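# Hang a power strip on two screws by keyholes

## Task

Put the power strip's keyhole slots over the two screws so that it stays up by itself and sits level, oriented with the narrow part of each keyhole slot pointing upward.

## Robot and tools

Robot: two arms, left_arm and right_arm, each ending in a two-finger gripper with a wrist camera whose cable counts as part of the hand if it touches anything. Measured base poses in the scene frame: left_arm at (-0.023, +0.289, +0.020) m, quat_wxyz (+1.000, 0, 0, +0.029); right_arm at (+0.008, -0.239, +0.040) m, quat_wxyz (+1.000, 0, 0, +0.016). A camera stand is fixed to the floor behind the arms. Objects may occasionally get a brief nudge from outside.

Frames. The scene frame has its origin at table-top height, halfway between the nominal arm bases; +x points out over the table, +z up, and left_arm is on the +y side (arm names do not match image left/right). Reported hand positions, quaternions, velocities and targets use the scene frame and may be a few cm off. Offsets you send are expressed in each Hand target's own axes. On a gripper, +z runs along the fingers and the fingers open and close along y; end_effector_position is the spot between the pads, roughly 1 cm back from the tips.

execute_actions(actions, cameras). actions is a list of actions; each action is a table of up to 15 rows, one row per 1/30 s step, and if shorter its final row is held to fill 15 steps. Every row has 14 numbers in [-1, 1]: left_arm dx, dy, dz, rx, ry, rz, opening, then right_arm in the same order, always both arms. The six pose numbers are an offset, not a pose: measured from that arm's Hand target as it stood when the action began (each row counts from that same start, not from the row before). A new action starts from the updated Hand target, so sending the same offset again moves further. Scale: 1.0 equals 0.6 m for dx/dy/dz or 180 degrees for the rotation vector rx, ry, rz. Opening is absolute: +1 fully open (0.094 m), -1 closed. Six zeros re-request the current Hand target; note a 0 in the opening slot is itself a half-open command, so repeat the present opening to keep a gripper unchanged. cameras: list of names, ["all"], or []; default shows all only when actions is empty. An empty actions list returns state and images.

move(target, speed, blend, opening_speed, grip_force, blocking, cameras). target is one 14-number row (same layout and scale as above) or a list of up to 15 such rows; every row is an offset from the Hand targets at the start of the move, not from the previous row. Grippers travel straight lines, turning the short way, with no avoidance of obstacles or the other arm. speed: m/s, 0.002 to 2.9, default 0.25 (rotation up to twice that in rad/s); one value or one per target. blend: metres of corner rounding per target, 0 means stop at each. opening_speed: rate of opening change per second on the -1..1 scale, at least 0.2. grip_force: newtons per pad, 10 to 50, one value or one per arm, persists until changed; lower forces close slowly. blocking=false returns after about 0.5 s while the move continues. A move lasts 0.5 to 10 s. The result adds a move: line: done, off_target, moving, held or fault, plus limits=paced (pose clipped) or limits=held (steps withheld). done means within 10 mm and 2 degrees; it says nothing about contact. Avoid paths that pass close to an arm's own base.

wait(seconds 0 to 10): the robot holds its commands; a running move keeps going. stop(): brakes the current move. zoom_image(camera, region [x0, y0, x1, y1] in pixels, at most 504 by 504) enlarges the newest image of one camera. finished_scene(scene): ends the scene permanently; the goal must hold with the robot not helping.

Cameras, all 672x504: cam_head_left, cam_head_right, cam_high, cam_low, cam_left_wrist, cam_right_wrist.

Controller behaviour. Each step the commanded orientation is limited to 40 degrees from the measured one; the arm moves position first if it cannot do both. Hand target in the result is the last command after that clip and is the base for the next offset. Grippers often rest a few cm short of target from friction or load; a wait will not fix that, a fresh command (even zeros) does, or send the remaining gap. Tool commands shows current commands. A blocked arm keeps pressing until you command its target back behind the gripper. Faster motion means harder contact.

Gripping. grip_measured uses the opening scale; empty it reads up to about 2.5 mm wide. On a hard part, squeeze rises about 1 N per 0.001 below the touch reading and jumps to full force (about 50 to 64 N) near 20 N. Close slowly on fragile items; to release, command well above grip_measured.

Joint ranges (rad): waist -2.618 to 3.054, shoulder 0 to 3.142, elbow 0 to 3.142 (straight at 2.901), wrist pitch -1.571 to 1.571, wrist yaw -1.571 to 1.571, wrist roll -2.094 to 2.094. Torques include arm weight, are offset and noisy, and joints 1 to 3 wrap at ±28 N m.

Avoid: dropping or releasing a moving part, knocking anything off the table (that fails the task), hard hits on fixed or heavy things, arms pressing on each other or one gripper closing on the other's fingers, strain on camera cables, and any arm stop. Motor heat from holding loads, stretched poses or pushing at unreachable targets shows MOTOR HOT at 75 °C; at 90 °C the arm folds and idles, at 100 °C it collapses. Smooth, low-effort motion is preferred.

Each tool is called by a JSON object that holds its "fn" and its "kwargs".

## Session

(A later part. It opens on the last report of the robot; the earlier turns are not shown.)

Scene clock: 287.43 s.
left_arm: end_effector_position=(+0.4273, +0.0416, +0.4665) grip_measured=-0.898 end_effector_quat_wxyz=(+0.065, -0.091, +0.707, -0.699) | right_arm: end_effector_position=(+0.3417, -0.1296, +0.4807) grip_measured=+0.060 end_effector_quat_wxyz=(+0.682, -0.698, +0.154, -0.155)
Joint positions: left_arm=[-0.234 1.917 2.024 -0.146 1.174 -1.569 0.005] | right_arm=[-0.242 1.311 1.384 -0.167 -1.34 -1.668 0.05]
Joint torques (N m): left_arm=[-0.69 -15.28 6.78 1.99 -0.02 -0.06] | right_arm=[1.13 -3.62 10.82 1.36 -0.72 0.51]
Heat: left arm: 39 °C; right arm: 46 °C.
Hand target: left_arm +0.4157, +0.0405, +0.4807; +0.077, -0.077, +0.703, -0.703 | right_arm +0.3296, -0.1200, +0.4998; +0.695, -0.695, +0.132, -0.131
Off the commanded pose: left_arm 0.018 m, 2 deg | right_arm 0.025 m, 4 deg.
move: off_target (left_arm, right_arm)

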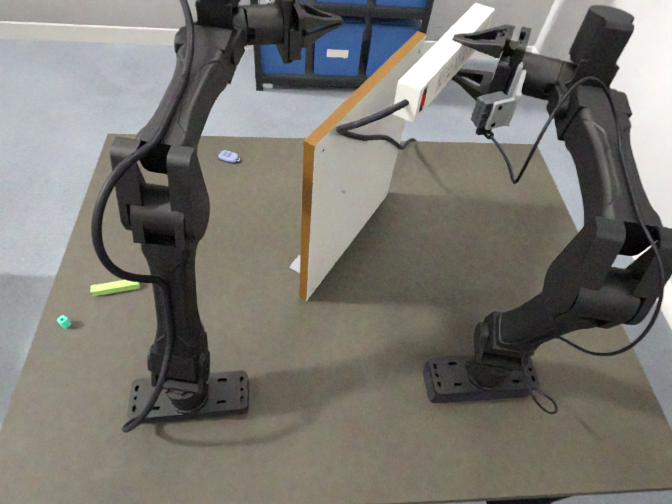

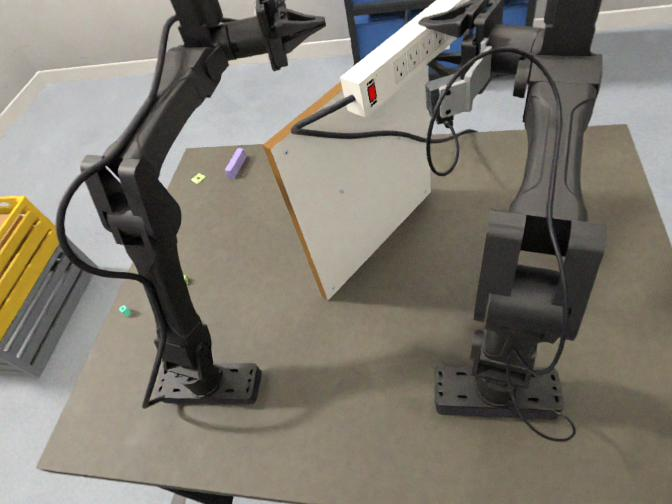

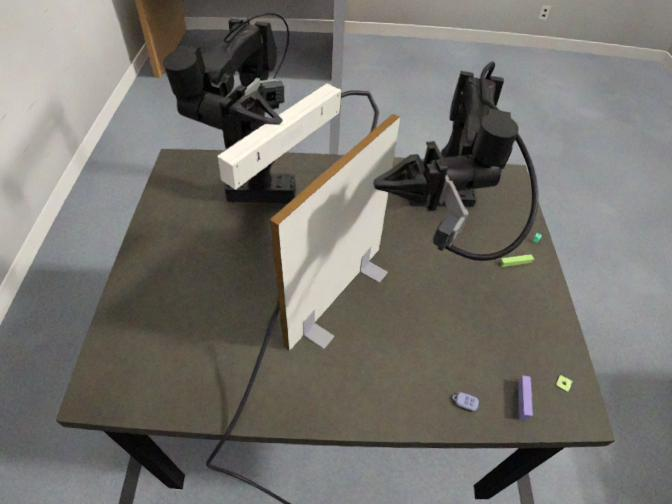

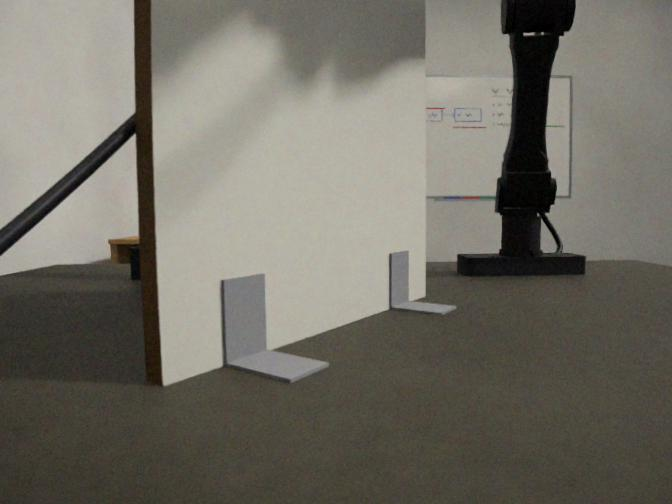

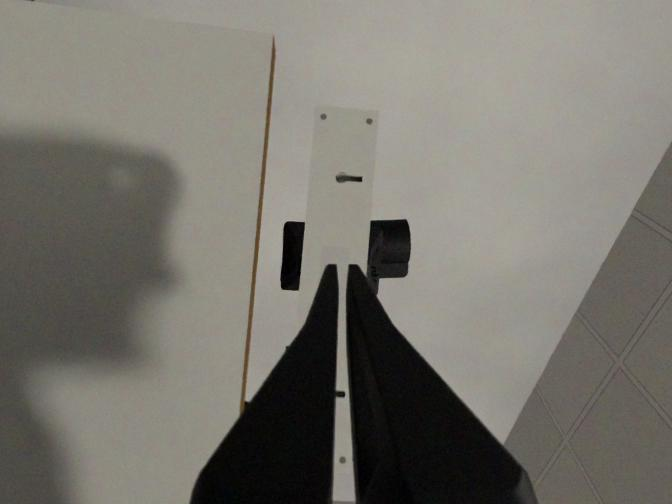

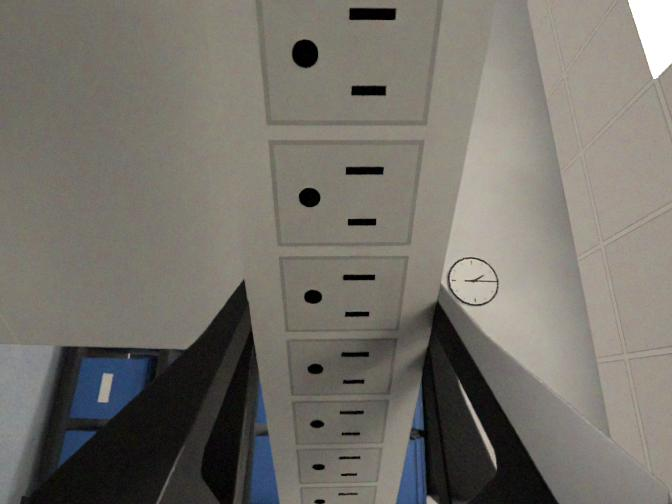

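{"fn": "move", "kwargs": {"target": [0,0,0,0,0,0,-0.9,-0.094,0.3183,0.0222,0.0067,-0.011,0,-0.15], "speed": 0.15, "cameras": ["all"]}}

Scene clock: 329.87 s.
left_arm: end_effector_position=(+0.4273, +0.0416, +0.4667) grip_measured=-0.898 end_effector_quat_wxyz=(+0.065, -0.091, +0.707, -0.699) | right_arm: end_effector_position=(+0.2907, -0.0930, +0.3070) grip_measured=+0.059 end_effector_quat_wxyz=(+0.698, -0.690, +0.135, -0.136)
Joint positions: left_arm=[-0.234 1.917 2.024 -0.146 1.174 -1.569 0.005] | right_arm=[-0.135 1.152 0.517 0.673 -1.289 -1.534 0.05]
Joint torques (N m): left_arm=[-0.68 -15.27 6.78 2 -0.02 -0.04] | right_arm=[1.02 -2.8 6.04 1.64 -0.39 0.2]
Heat: left arm: 40 °C; right arm: 42 °C.
Hand target: left_arm +0.4157, +0.0405, +0.4807; +0.077, -0.077, +0.702, -0.703 | right_arm +0.2820, -0.0871, +0.3089; +0.704, -0.690, +0.118, -0.121
Off the commanded pose: left_arm 0.018 m, 2 deg | right_arm 0.011 m, 3 deg.
move: off_target (left_arm, right_arm)

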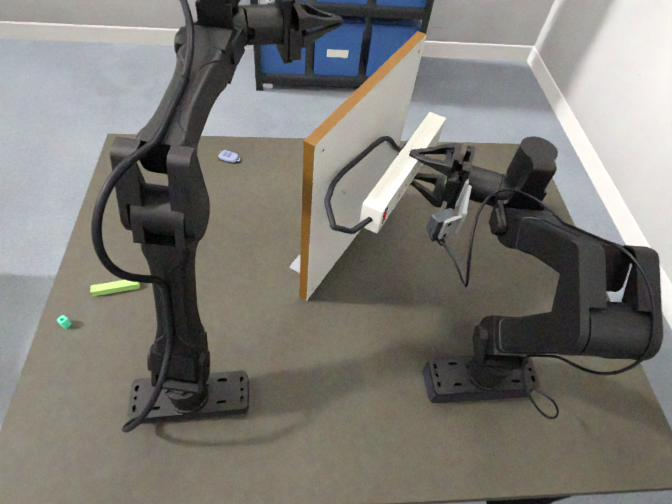

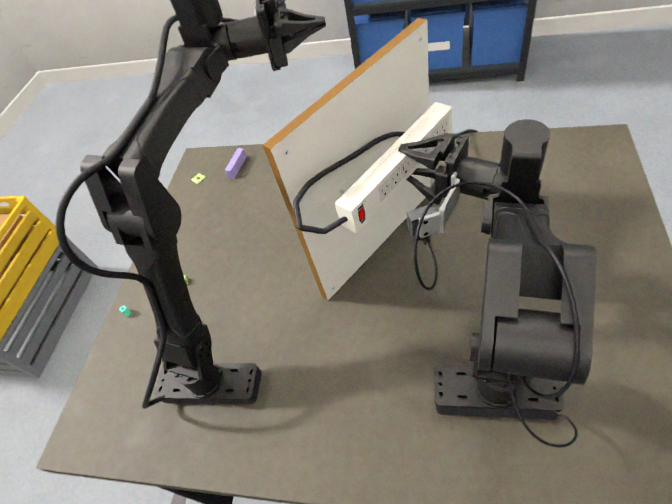

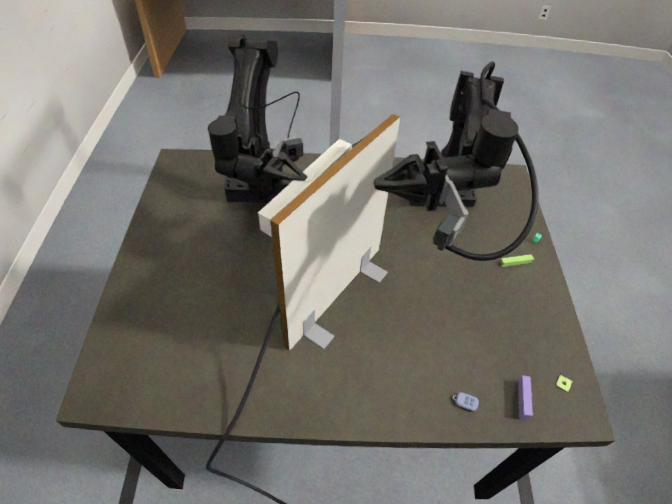

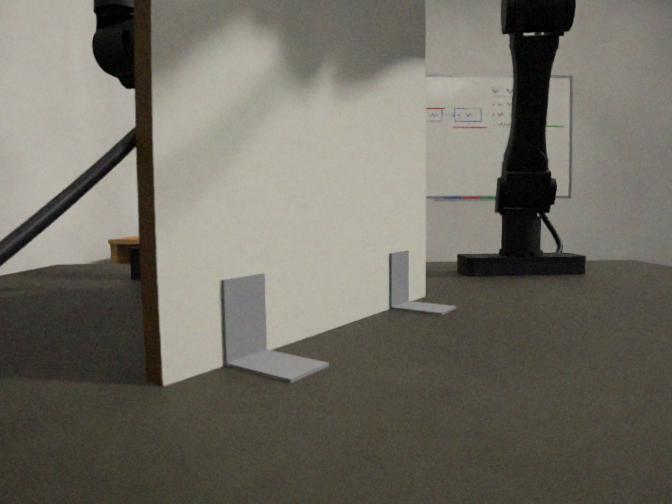

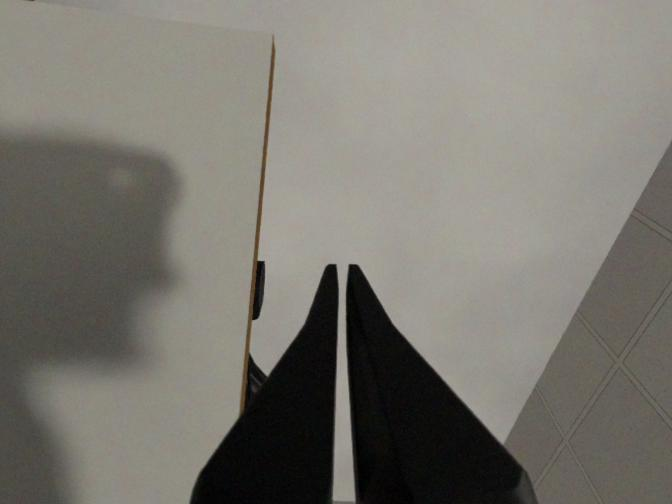

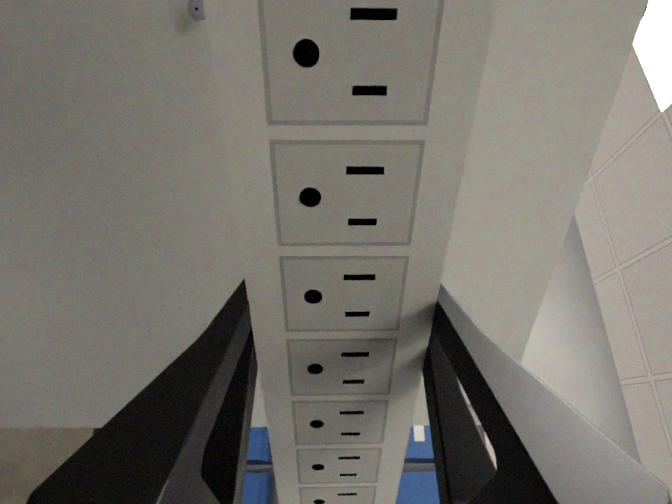

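{"fn": "zoom_image", "kwargs": {"camera": "cam_right_wrist", "region": [150, 0, 280, 100]}}

{"fn": "zoom_image", "kwargs": {"camera": "cam_head_right", "region": [250, 60, 500, 310]}}

{"fn": "zoom_image", "kwargs": {"camera": "cam_head_left", "region": [280, 60, 480, 310]}}

Scaled by 3.877.

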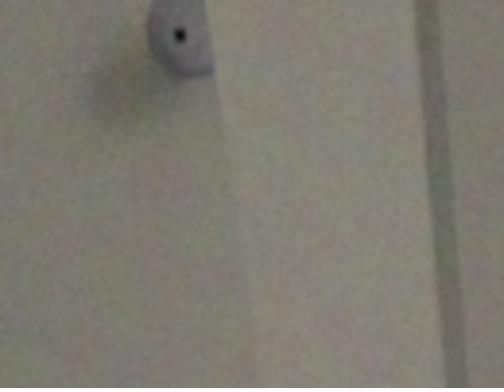

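Scaled by 2.016.

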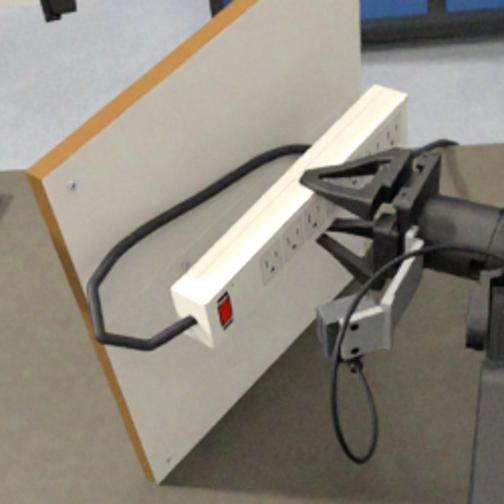

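Scaled by 2.016.

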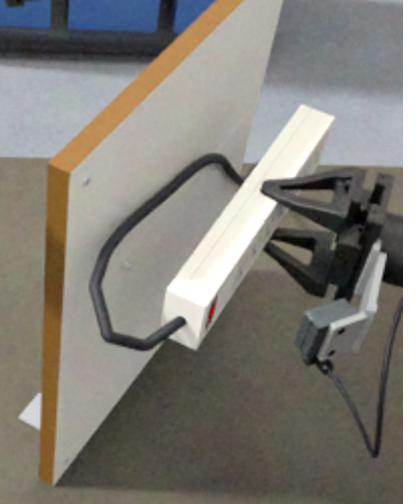

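{"fn": "move", "kwargs": {"target": [0,0,0,0,0,0,-0.9,-0.065,-0.0833,0.0152,0,0,0,-0.15], "speed": 0.12, "cameras": ["cam_right_wrist","cam_head_left","cam_left_wrist"]}}

Scene clock: 360.47 s.
left_arm: end_effector_position=(+0.4273, +0.0416, +0.4667) grip_measured=-0.898 end_effector_quat_wxyz=(+0.065, -0.091, +0.707, -0.699) | right_arm: end_effector_position=(+0.2550, -0.0710, +0.3286) grip_measured=+0.059 end_effector_quat_wxyz=(+0.694, -0.695, +0.156, -0.105)
Joint positions: left_arm=[-0.234 1.917 2.024 -0.146 1.174 -1.569 0.005] | right_arm=[-0.038 0.927 0.545 0.343 -1.207 -1.536 0.05]
Joint torques (N m): left_arm=[-0.68 -15.25 6.78 2.01 -0.02 -0.05] | right_arm=[0.99 -3.43 11.55 1.57 -0.28 0.17]
Heat: left arm: 40 °C; right arm: 43 °C.
Hand target: left_arm +0.4157, +0.0405, +0.4807; +0.077, -0.077, +0.702, -0.703 | right_arm +0.2479, -0.0665, +0.3591; +0.704, -0.690, +0.118, -0.121
Off the commanded pose: left_arm 0.018 m, 2 deg | right_arm 0.032 m, 5 deg.
move: off_target (left_arm, right_arm)
Images, in order (width x height): cam_head_left 672x504, cam_left_wrist 672x504, cam_right_wrist 672x504.

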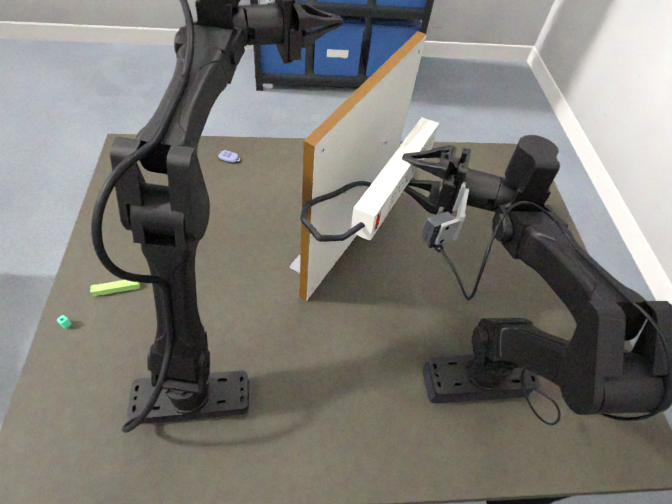

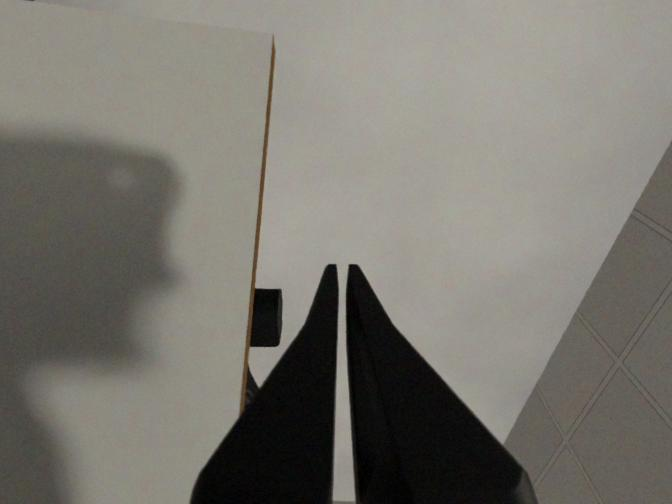

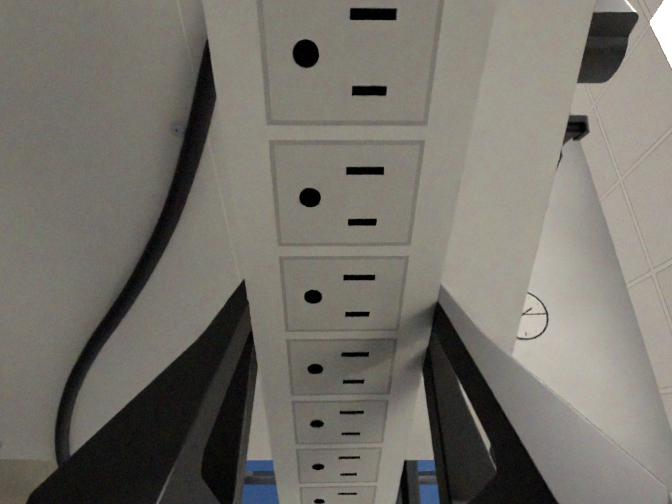

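{"fn": "zoom_image", "kwargs": {"camera": "cam_right_wrist", "region": [120, 80, 260, 200]}}

{"fn": "zoom_image", "kwargs": {"camera": "cam_head_left", "region": [280, 60, 480, 310]}}

Scaled by 3.600.

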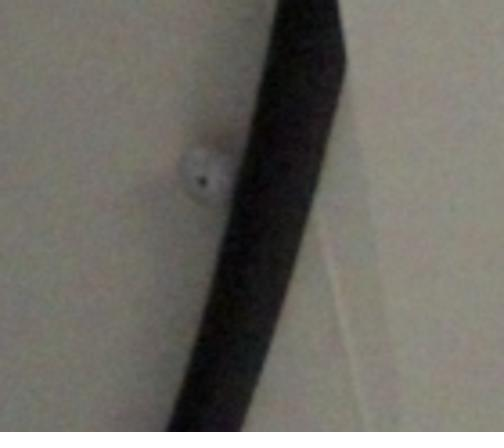

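Scaled by 2.016.

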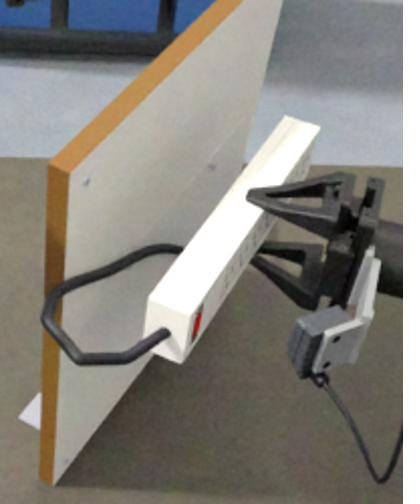

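{"fn": "move", "kwargs": {"target": [0,0,0,0,0,0,-0.9,0.162,-0.0167,-0.0382,0,0,0,-0.15], "speed": 0.15, "cameras": ["cam_right_wrist","cam_head_left","cam_head_right"]}}

Scene clock: 391.77 s.
left_arm: end_effector_position=(+0.4273, +0.0416, +0.4667) grip_measured=-0.898 end_effector_quat_wxyz=(+0.065, -0.091, +0.707, -0.699) | right_arm: end_effector_position=(+0.3261, -0.1187, +0.3572) grip_measured=+0.059 end_effector_quat_wxyz=(+0.701, -0.693, +0.121, -0.115)
Joint positions: left_arm=[-0.234 1.917 2.024 -0.146 1.174 -1.569 0.005] | right_arm=[-0.227 1.297 0.81 0.553 -1.431 -1.496 0.05]
Joint torques (N m): left_arm=[-0.68 -15.27 6.76 2 -0.02 -0.04] | right_arm=[-0.28 -2.81 9.78 1.32 0.05 0.28]
Heat: left arm: 40 °C; right arm: 53 °C.
Hand target: left_arm +0.4157, +0.0405, +0.4807; +0.077, -0.077, +0.702, -0.703 | right_arm +0.3318, -0.1207, +0.3686; +0.704, -0.690, +0.118, -0.121
Off the commanded pose: left_arm 0.018 m, 2 deg | right_arm 0.013 m, 1 deg.
move: off_target (left_arm, right_arm)
Images, in order (width x height): cam_head_left 672x504, cam_head_right 672x504, cam_right_wrist 672x504.

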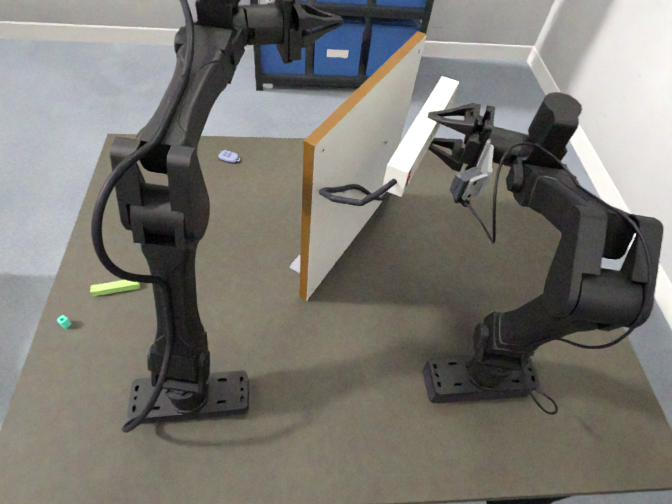

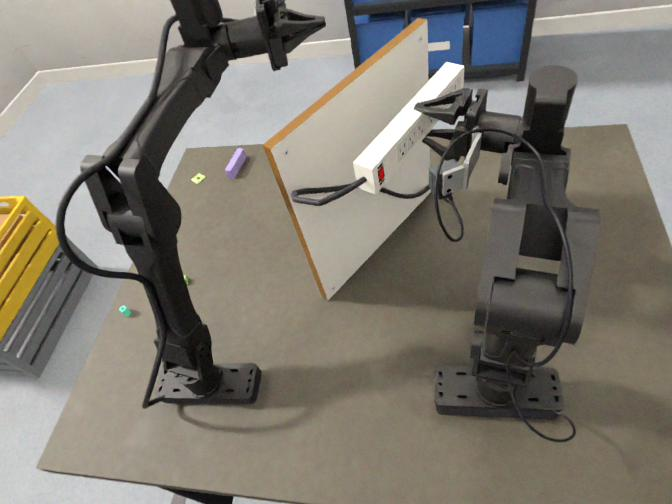

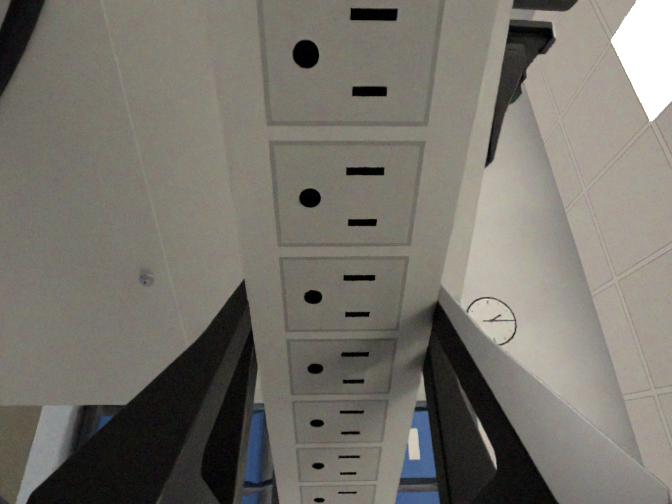

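{"fn": "zoom_image", "kwargs": {"camera": "cam_right_wrist", "region": [80, 220, 220, 340]}}

Scaled by 3.600.

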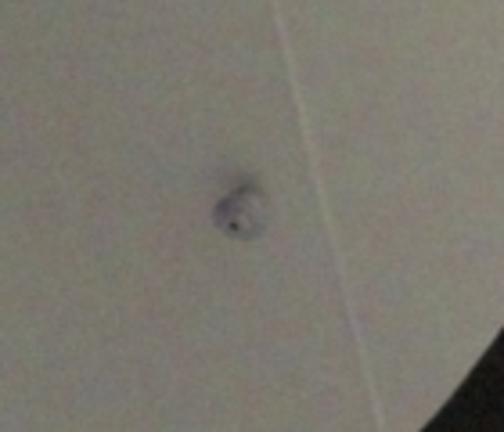

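{"fn": "move", "kwargs": {"target": [[0,0,0,0,0,0,-0.9,-0.008,0.0943,-0.1112,0,0.033,0,-0.15],[0,0,0,0,0,0,-0.9,-0.008,0.3777,-0.1112,0,0.033,0,-0.15],[0,0,0,0,0,0,-0.9,0.0142,0.3443,-0.0292,0,0.033,0,-0.15]], "speed": 0.15, "blend": [0.03,0.02,0], "cameras": ["cam_right_wrist","cam_head_left","cam_head_right","cam_high"]}}

Scene clock: 417.90 s.
left_arm: end_effector_position=(+0.4273, +0.0416, +0.4667) grip_measured=-0.898 end_effector_quat_wxyz=(+0.065, -0.091, +0.707, -0.699) | right_arm: end_effector_position=(+0.3361, -0.1377, +0.1613) grip_measured=+0.059 end_effector_quat_wxyz=(+0.690, -0.690, +0.153, -0.154)
Joint positions: left_arm=[-0.234 1.917 2.024 -0.146 1.174 -1.569 0.005] | right_arm=[-0.278 1.951 0.424 1.526 -1.379 -1.573 0.05]
Joint torques (N m): left_arm=[-0.69 -15.27 6.76 2.01 -0.02 -0.04] | right_arm=[0.44 -4.66 2.41 1.82 0.11 0.29]
Heat: left arm: 40 °C; right arm: 47 °C.
Hand target: left_arm +0.4157, +0.0405, +0.4807; +0.077, -0.077, +0.702, -0.703 | right_arm +0.3354, -0.1360, +0.1617; +0.697, -0.683, +0.155, -0.157
Off the commanded pose: left_arm 0.018 m, 2 deg | right_arm 0.002 m, 1 deg.
move: off_target (left_arm)
Images, in order (width x height): cam_head_left 672x504, cam_head_right 672x504, cam_high 672x504, cam_right_wrist 672x504.

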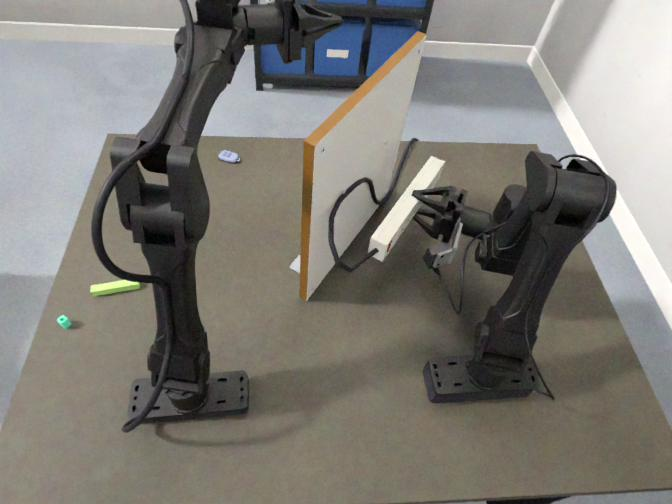

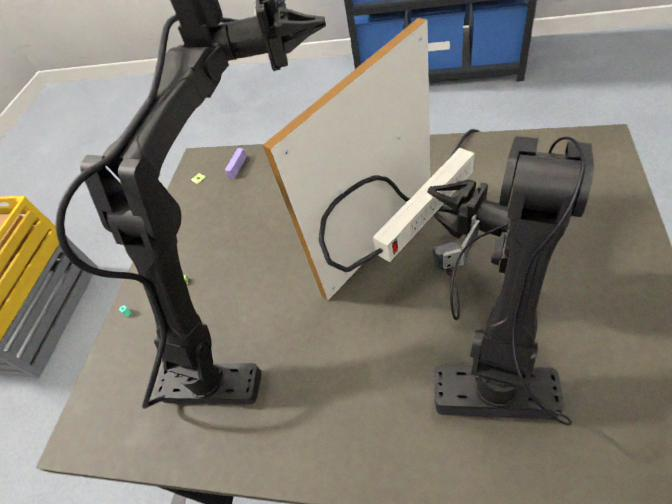

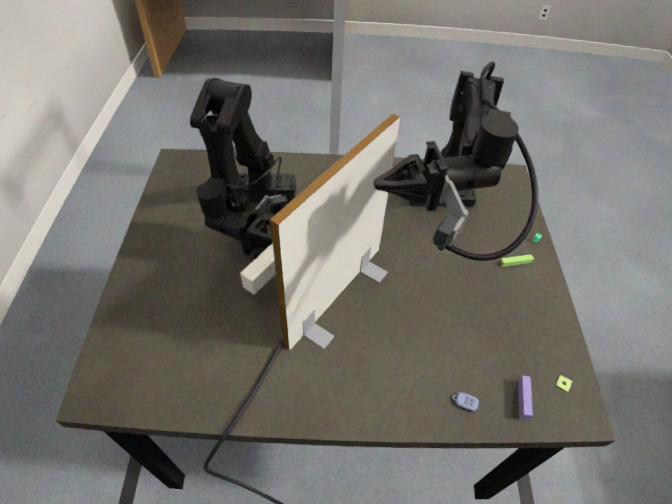

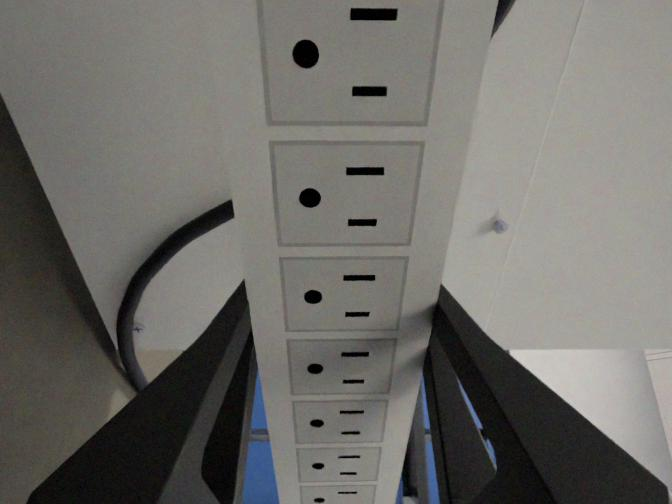

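{"fn": "zoom_image", "kwargs": {"camera": "cam_right_wrist", "region": [440, 170, 560, 280]}}

{"fn": "zoom_image", "kwargs": {"camera": "cam_right_wrist", "region": [90, 270, 210, 390]}}

Scaled by 4.200.

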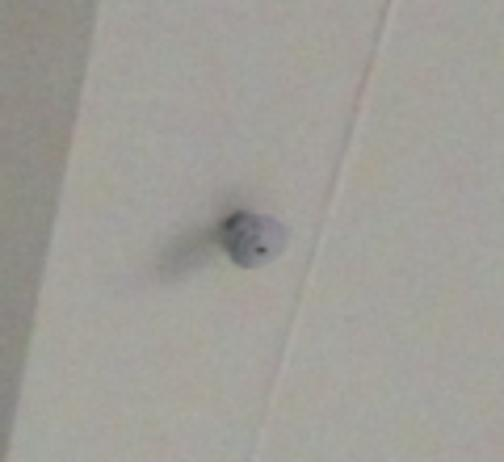

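Scaled by 4.200.

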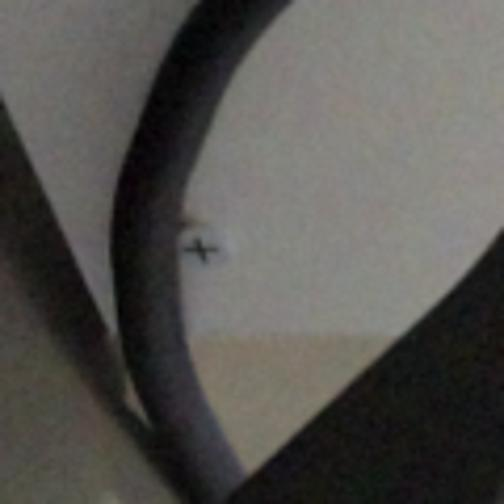

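{"fn": "move", "kwargs": {"target": [[0,0,0,0,0,0,-0.9,0.0077,-0.066,-0.1133,0,0,0,-0.15],[0,0,0,0,0,0,-0.9,-0.0165,-0.4505,-0.1728,0,0,0,-0.15],[0,0,0,0,0,0,-0.9,-0.167,-0.3722,-0.0022,0,0,0,-0.15]], "speed": 0.15, "blend": [0.03,0.02,0], "cameras": ["cam_right_wrist","cam_head_left","cam_head_right"]}}

Scene clock: 452.43 s.
left_arm: end_effector_position=(+0.4273, +0.0416, +0.4667) grip_measured=-0.898 end_effector_quat_wxyz=(+0.065, -0.091, +0.707, -0.699) | right_arm: end_effector_position=(+0.2518, -0.1035, +0.3606) grip_measured=+0.059 end_effector_quat_wxyz=(+0.691, -0.684, +0.177, -0.153)
Joint positions: left_arm=[-0.234 1.917 2.024 -0.146 1.174 -1.569 0.005] | right_arm=[-0.193 0.827 0.616 0.215 -1.261 -1.532 0.05]
Joint torques (N m): left_arm=[-0.69 -15.27 6.76 2 -0.02 -0.04] | right_arm=[0.85 -2.43 11.18 1.37 -0.2 0.3]
Heat: left arm: 41 °C; right arm: 42 °C.
Hand target: left_arm +0.4157, +0.0405, +0.4807; +0.077, -0.077, +0.702, -0.703 | right_arm +0.2428, -0.0985, +0.3851; +0.697, -0.683, +0.155, -0.157
Off the commanded pose: left_arm 0.018 m, 2 deg | right_arm 0.027 m, 3 deg.
move: off_target (left_arm, right_arm)
Images, in order (width x height): cam_head_left 672x504, cam_head_right 672x504, cam_right_wrist 672x504.

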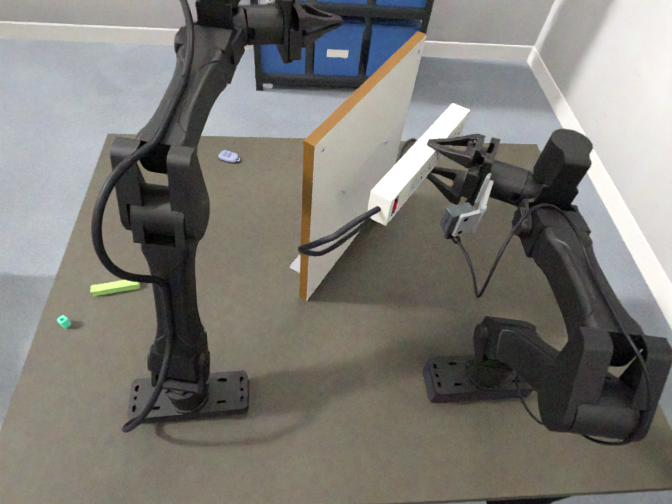

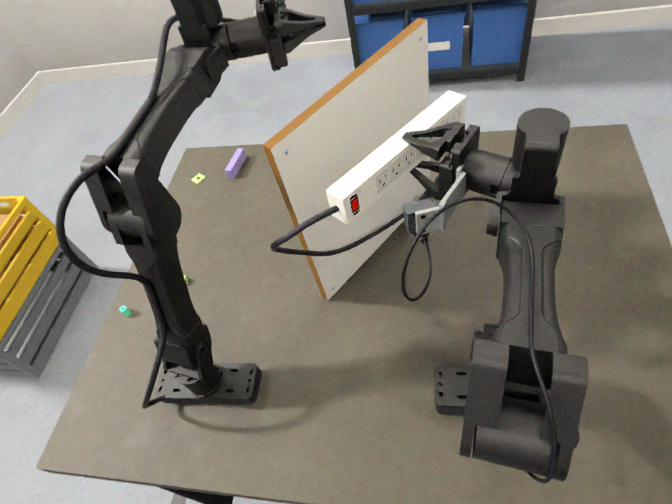

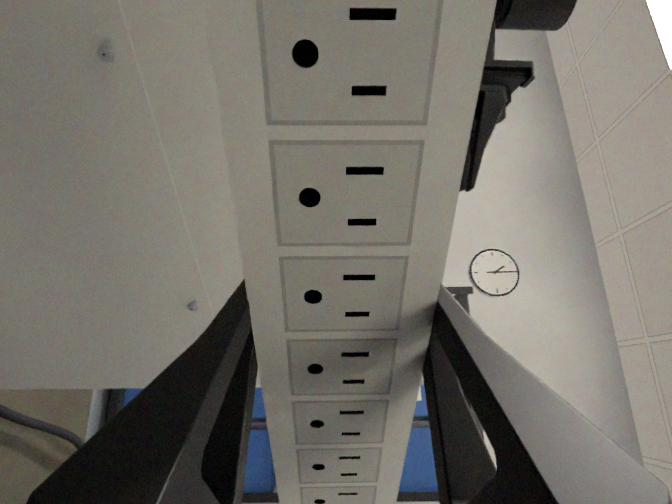

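{"fn": "zoom_image", "kwargs": {"camera": "cam_right_wrist", "region": [60, 10, 160, 100]}}

{"fn": "zoom_image", "kwargs": {"camera": "cam_right_wrist", "region": [145, 260, 245, 350]}}

Scaled by 5.040.

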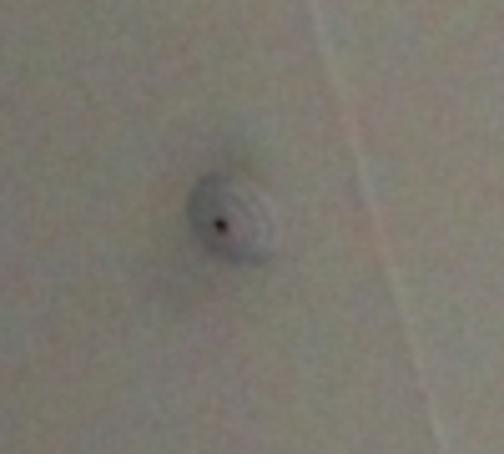

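Scaled by 5.040.

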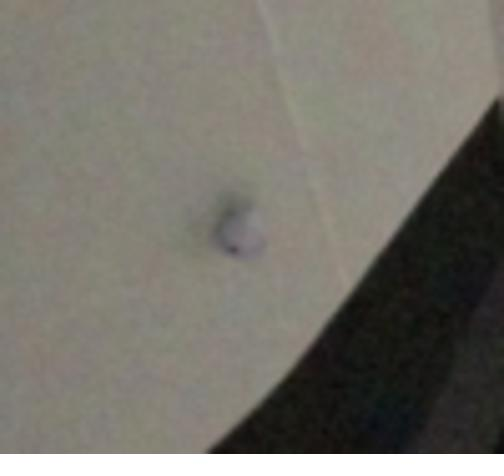

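{"fn": "move", "kwargs": {"target": [0,0,0,0,0,0,-0.9,0.0693,0.2197,0.0562,0,0,0,-0.15], "speed": 0.12, "cameras": ["cam_right_wrist","cam_head_left","cam_head_right","cam_left_wrist"]}}

Scene clock: 496.87 s.
left_arm: end_effector_position=(+0.4273, +0.0416, +0.4667) grip_measured=-0.898 end_effector_quat_wxyz=(+0.065, -0.091, +0.707, -0.699) | right_arm: end_effector_position=(+0.2993, -0.0867, +0.2563) grip_measured=+0.059 end_effector_quat_wxyz=(+0.691, -0.686, +0.149, -0.173)
Joint positions: left_arm=[-0.234 1.917 2.024 -0.146 1.174 -1.569 0.005] | right_arm=[-0.081 1.291 0.357 0.973 -1.16 -1.567 0.05]
Joint torques (N m): left_arm=[-0.68 -15.27 6.76 2 -0.02 -0.05] | right_arm=[0.8 -2.33 5 1.6 -0.09 0.34]
Heat: left arm: 42 °C; right arm: 49 °C.
Hand target: left_arm +0.4157, +0.0405, +0.4807; +0.077, -0.077, +0.702, -0.703 | right_arm +0.2958, -0.0834, +0.2540; +0.697, -0.683, +0.155, -0.157
Off the commanded pose: left_arm 0.018 m, 2 deg | right_arm 0.005 m, 2 deg.
move: off_target (left_arm)
Images, in order (width x height): cam_head_left 672x504, cam_head_right 672x504, cam_left_wrist 672x504, cam_right_wrist 672x504.

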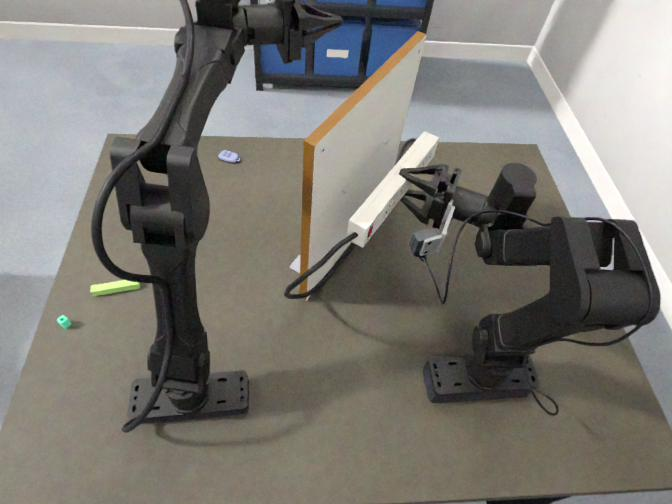

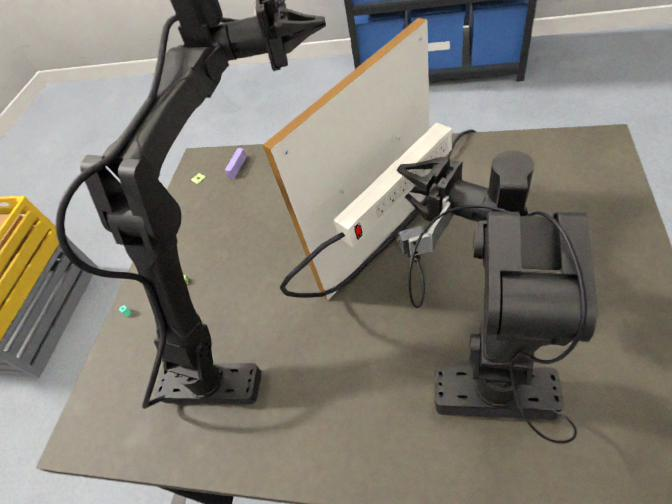

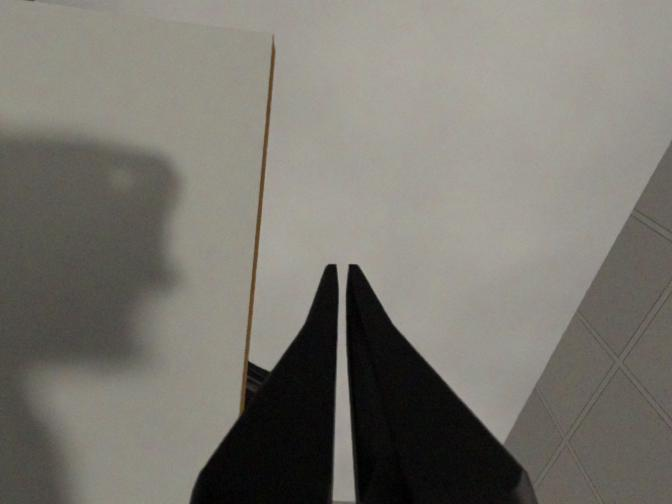

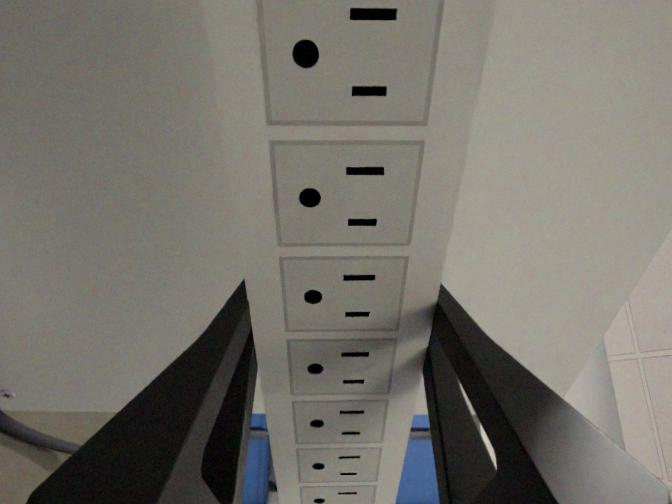

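{"fn": "move", "kwargs": {"target": [0,0,0,0,0,0,-0.9,0.015,0.0113,0.063,-0.0064,0.0033,0.009,-0.15], "speed": 0.08, "cameras": ["cam_right_wrist","cam_head_left","cam_head_right"]}}

Scene clock: 517.37 s.
left_arm: end_effector_position=(+0.4273, +0.0416, +0.4667) grip_measured=-0.898 end_effector_quat_wxyz=(+0.065, -0.091, +0.707, -0.699) | right_arm: end_effector_position=(+0.3135, -0.0569, +0.2335) grip_measured=+0.059 end_effector_quat_wxyz=(+0.683, -0.693, +0.181, -0.145)
Joint positions: left_arm=[-0.234 1.917 2.024 -0.146 1.174 -1.569 0.005] | right_arm=[0.057 1.4 0.383 0.968 -1.017 -1.567 0.05]
Joint torques (N m): left_arm=[-0.69 -15.27 6.76 2.01 -0.02 -0.04] | right_arm=[0.64 -2.99 8.94 1.65 -0.13 0.22]
Heat: left arm: 43 °C; right arm: 44 °C.
Hand target: left_arm +0.4157, +0.0405, +0.4807; +0.077, -0.077, +0.702, -0.703 | right_arm +0.3202, -0.0530, +0.2479; +0.691, -0.686, +0.169, -0.149
Off the commanded pose: left_arm 0.018 m, 2 deg | right_arm 0.016 m, 2 deg.
move: off_target (left_arm, right_arm)
Images, in order (width x height): cam_head_left 672x504, cam_head_right 672x504, cam_right_wrist 672x504.

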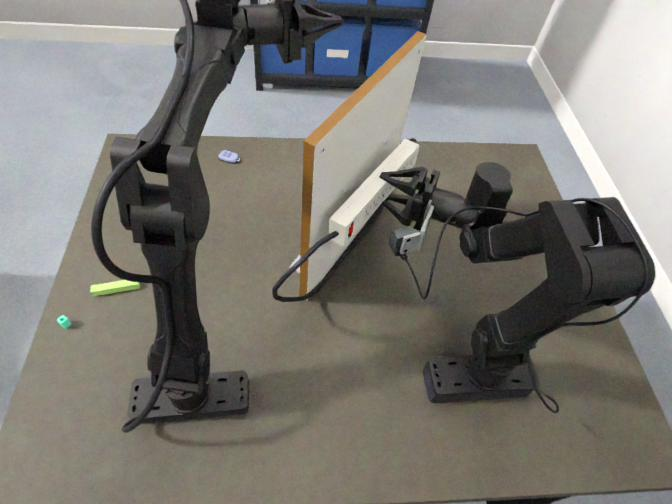

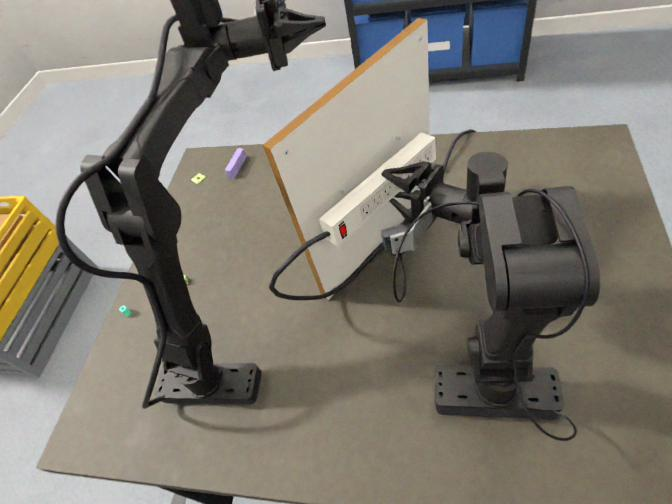

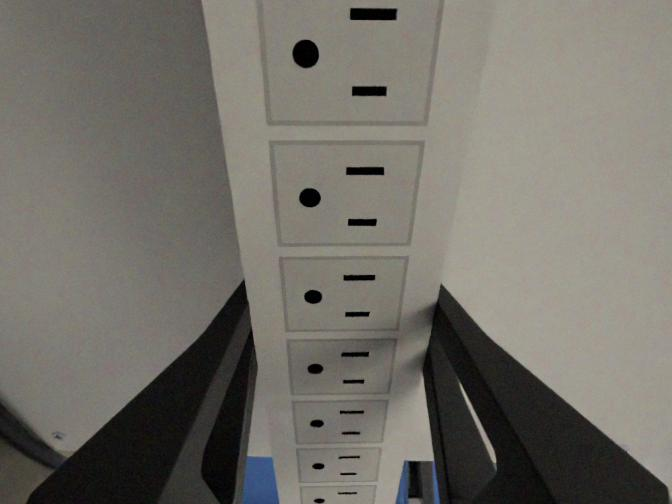

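{"fn": "move", "kwargs": {"target": [0,0,0,0,0,0,-0.9,0.0142,-0.0283,0.0082,0.0083,0,-0.0133,-0.15], "speed": 0.06}}

Scene clock: 529.60 s.
left_arm: end_effector_position=(+0.4273, +0.0416, +0.4667) grip_measured=-0.898 end_effector_quat_wxyz=(+0.065, -0.091, +0.707, -0.699) | right_arm: end_effector_position=(+0.3241, -0.0560, +0.2480) grip_measured=+0.059 end_effector_quat_wxyz=(+0.687, -0.689, +0.168, -0.158)
Joint positions: left_arm=[-0.234 1.917 2.024 -0.146 1.174 -1.569 0.005] | right_arm=[0.057 1.412 0.437 0.963 -1.017 -1.567 0.05]
Joint torques (N m): left_arm=[-0.69 -15.27 6.76 2 -0.02 -0.05] | right_arm=[0.42 -3.21 9.09 1.75 -0.1 0.22]
Heat: left arm: 43 °C; right arm: 46 °C.
Hand target: left_arm +0.4157, +0.0405, +0.4807; +0.077, -0.077, +0.702, -0.703 | right_arm +0.3304, -0.0526, +0.2645; +0.697, -0.681, +0.153, -0.165
Off the commanded pose: left_arm 0.018 m, 2 deg | right_arm 0.018 m, 2 deg.
move: off_target (left_arm, right_arm)

{"fn": "move", "kwargs": {"target": [0,0,0,0,0,0,-0.9,0.0048,-0.005,0.0253,0.002,0,-0.0038,-0.15], "speed": 0.04, "cameras": ["cam_right_wrist","cam_head_left","cam_head_right","cam_left_wrist"]}}

Scene clock: 537.87 s.
left_arm: end_effector_position=(+0.4273, +0.0416, +0.4667) grip_measured=-0.898 end_effector_quat_wxyz=(+0.065, -0.091, +0.707, -0.699) | right_arm: end_effector_position=(+0.3306, -0.0465, +0.2493) grip_measured=+0.059 end_effector_quat_wxyz=(+0.688, -0.690, +0.163, -0.157)
Joint positions: left_arm=[-0.234 1.917 2.024 -0.146 1.174 -1.569 0.005] | right_arm=[0.089 1.447 0.471 0.968 -0.992 -1.57 0.05]
Joint torques (N m): left_arm=[-0.68 -15.28 6.76 2.01 -0.02 -0.04] | right_arm=[1.36 -3.29 9.61 1.81 0.13 0.22]
Heat: left arm: 43 °C; right arm: 48 °C.
Hand target: left_arm +0.4157, +0.0405, +0.4807; +0.077, -0.077, +0.702, -0.703 | right_arm +0.3396, -0.0403, +0.2681; +0.698, -0.679, +0.148, -0.170
Off the commanded pose: left_arm 0.018 m, 2 deg | right_arm 0.022 m, 3 deg.
move: off_target (left_arm, right_arm)
Images, in order (width x height): cam_head_left 672x504, cam_head_right 672x504, cam_left_wrist 672x504, cam_right_wrist 672x504.

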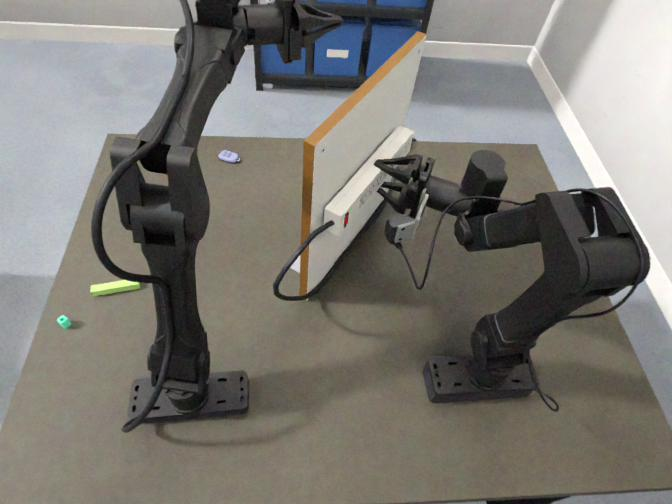

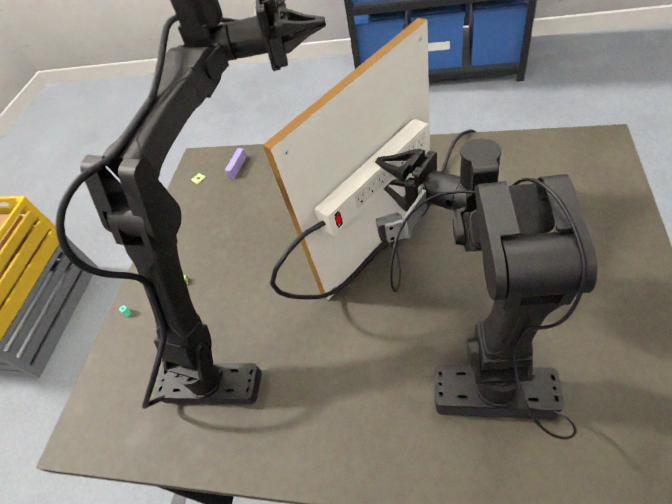

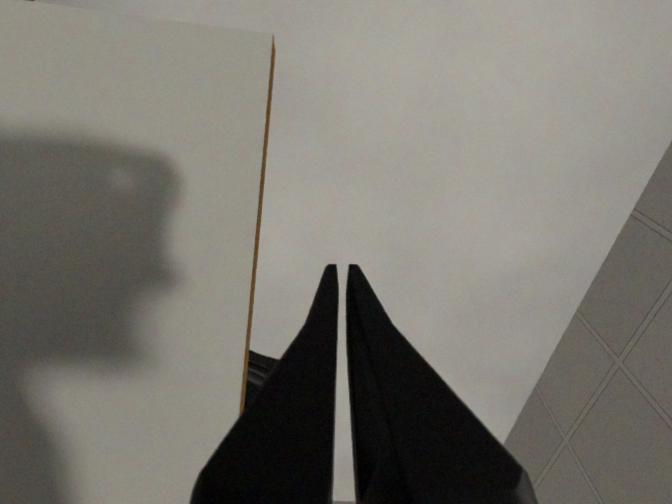

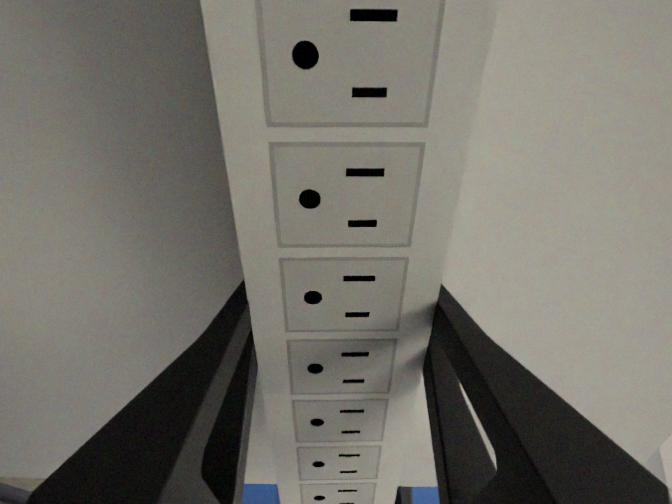

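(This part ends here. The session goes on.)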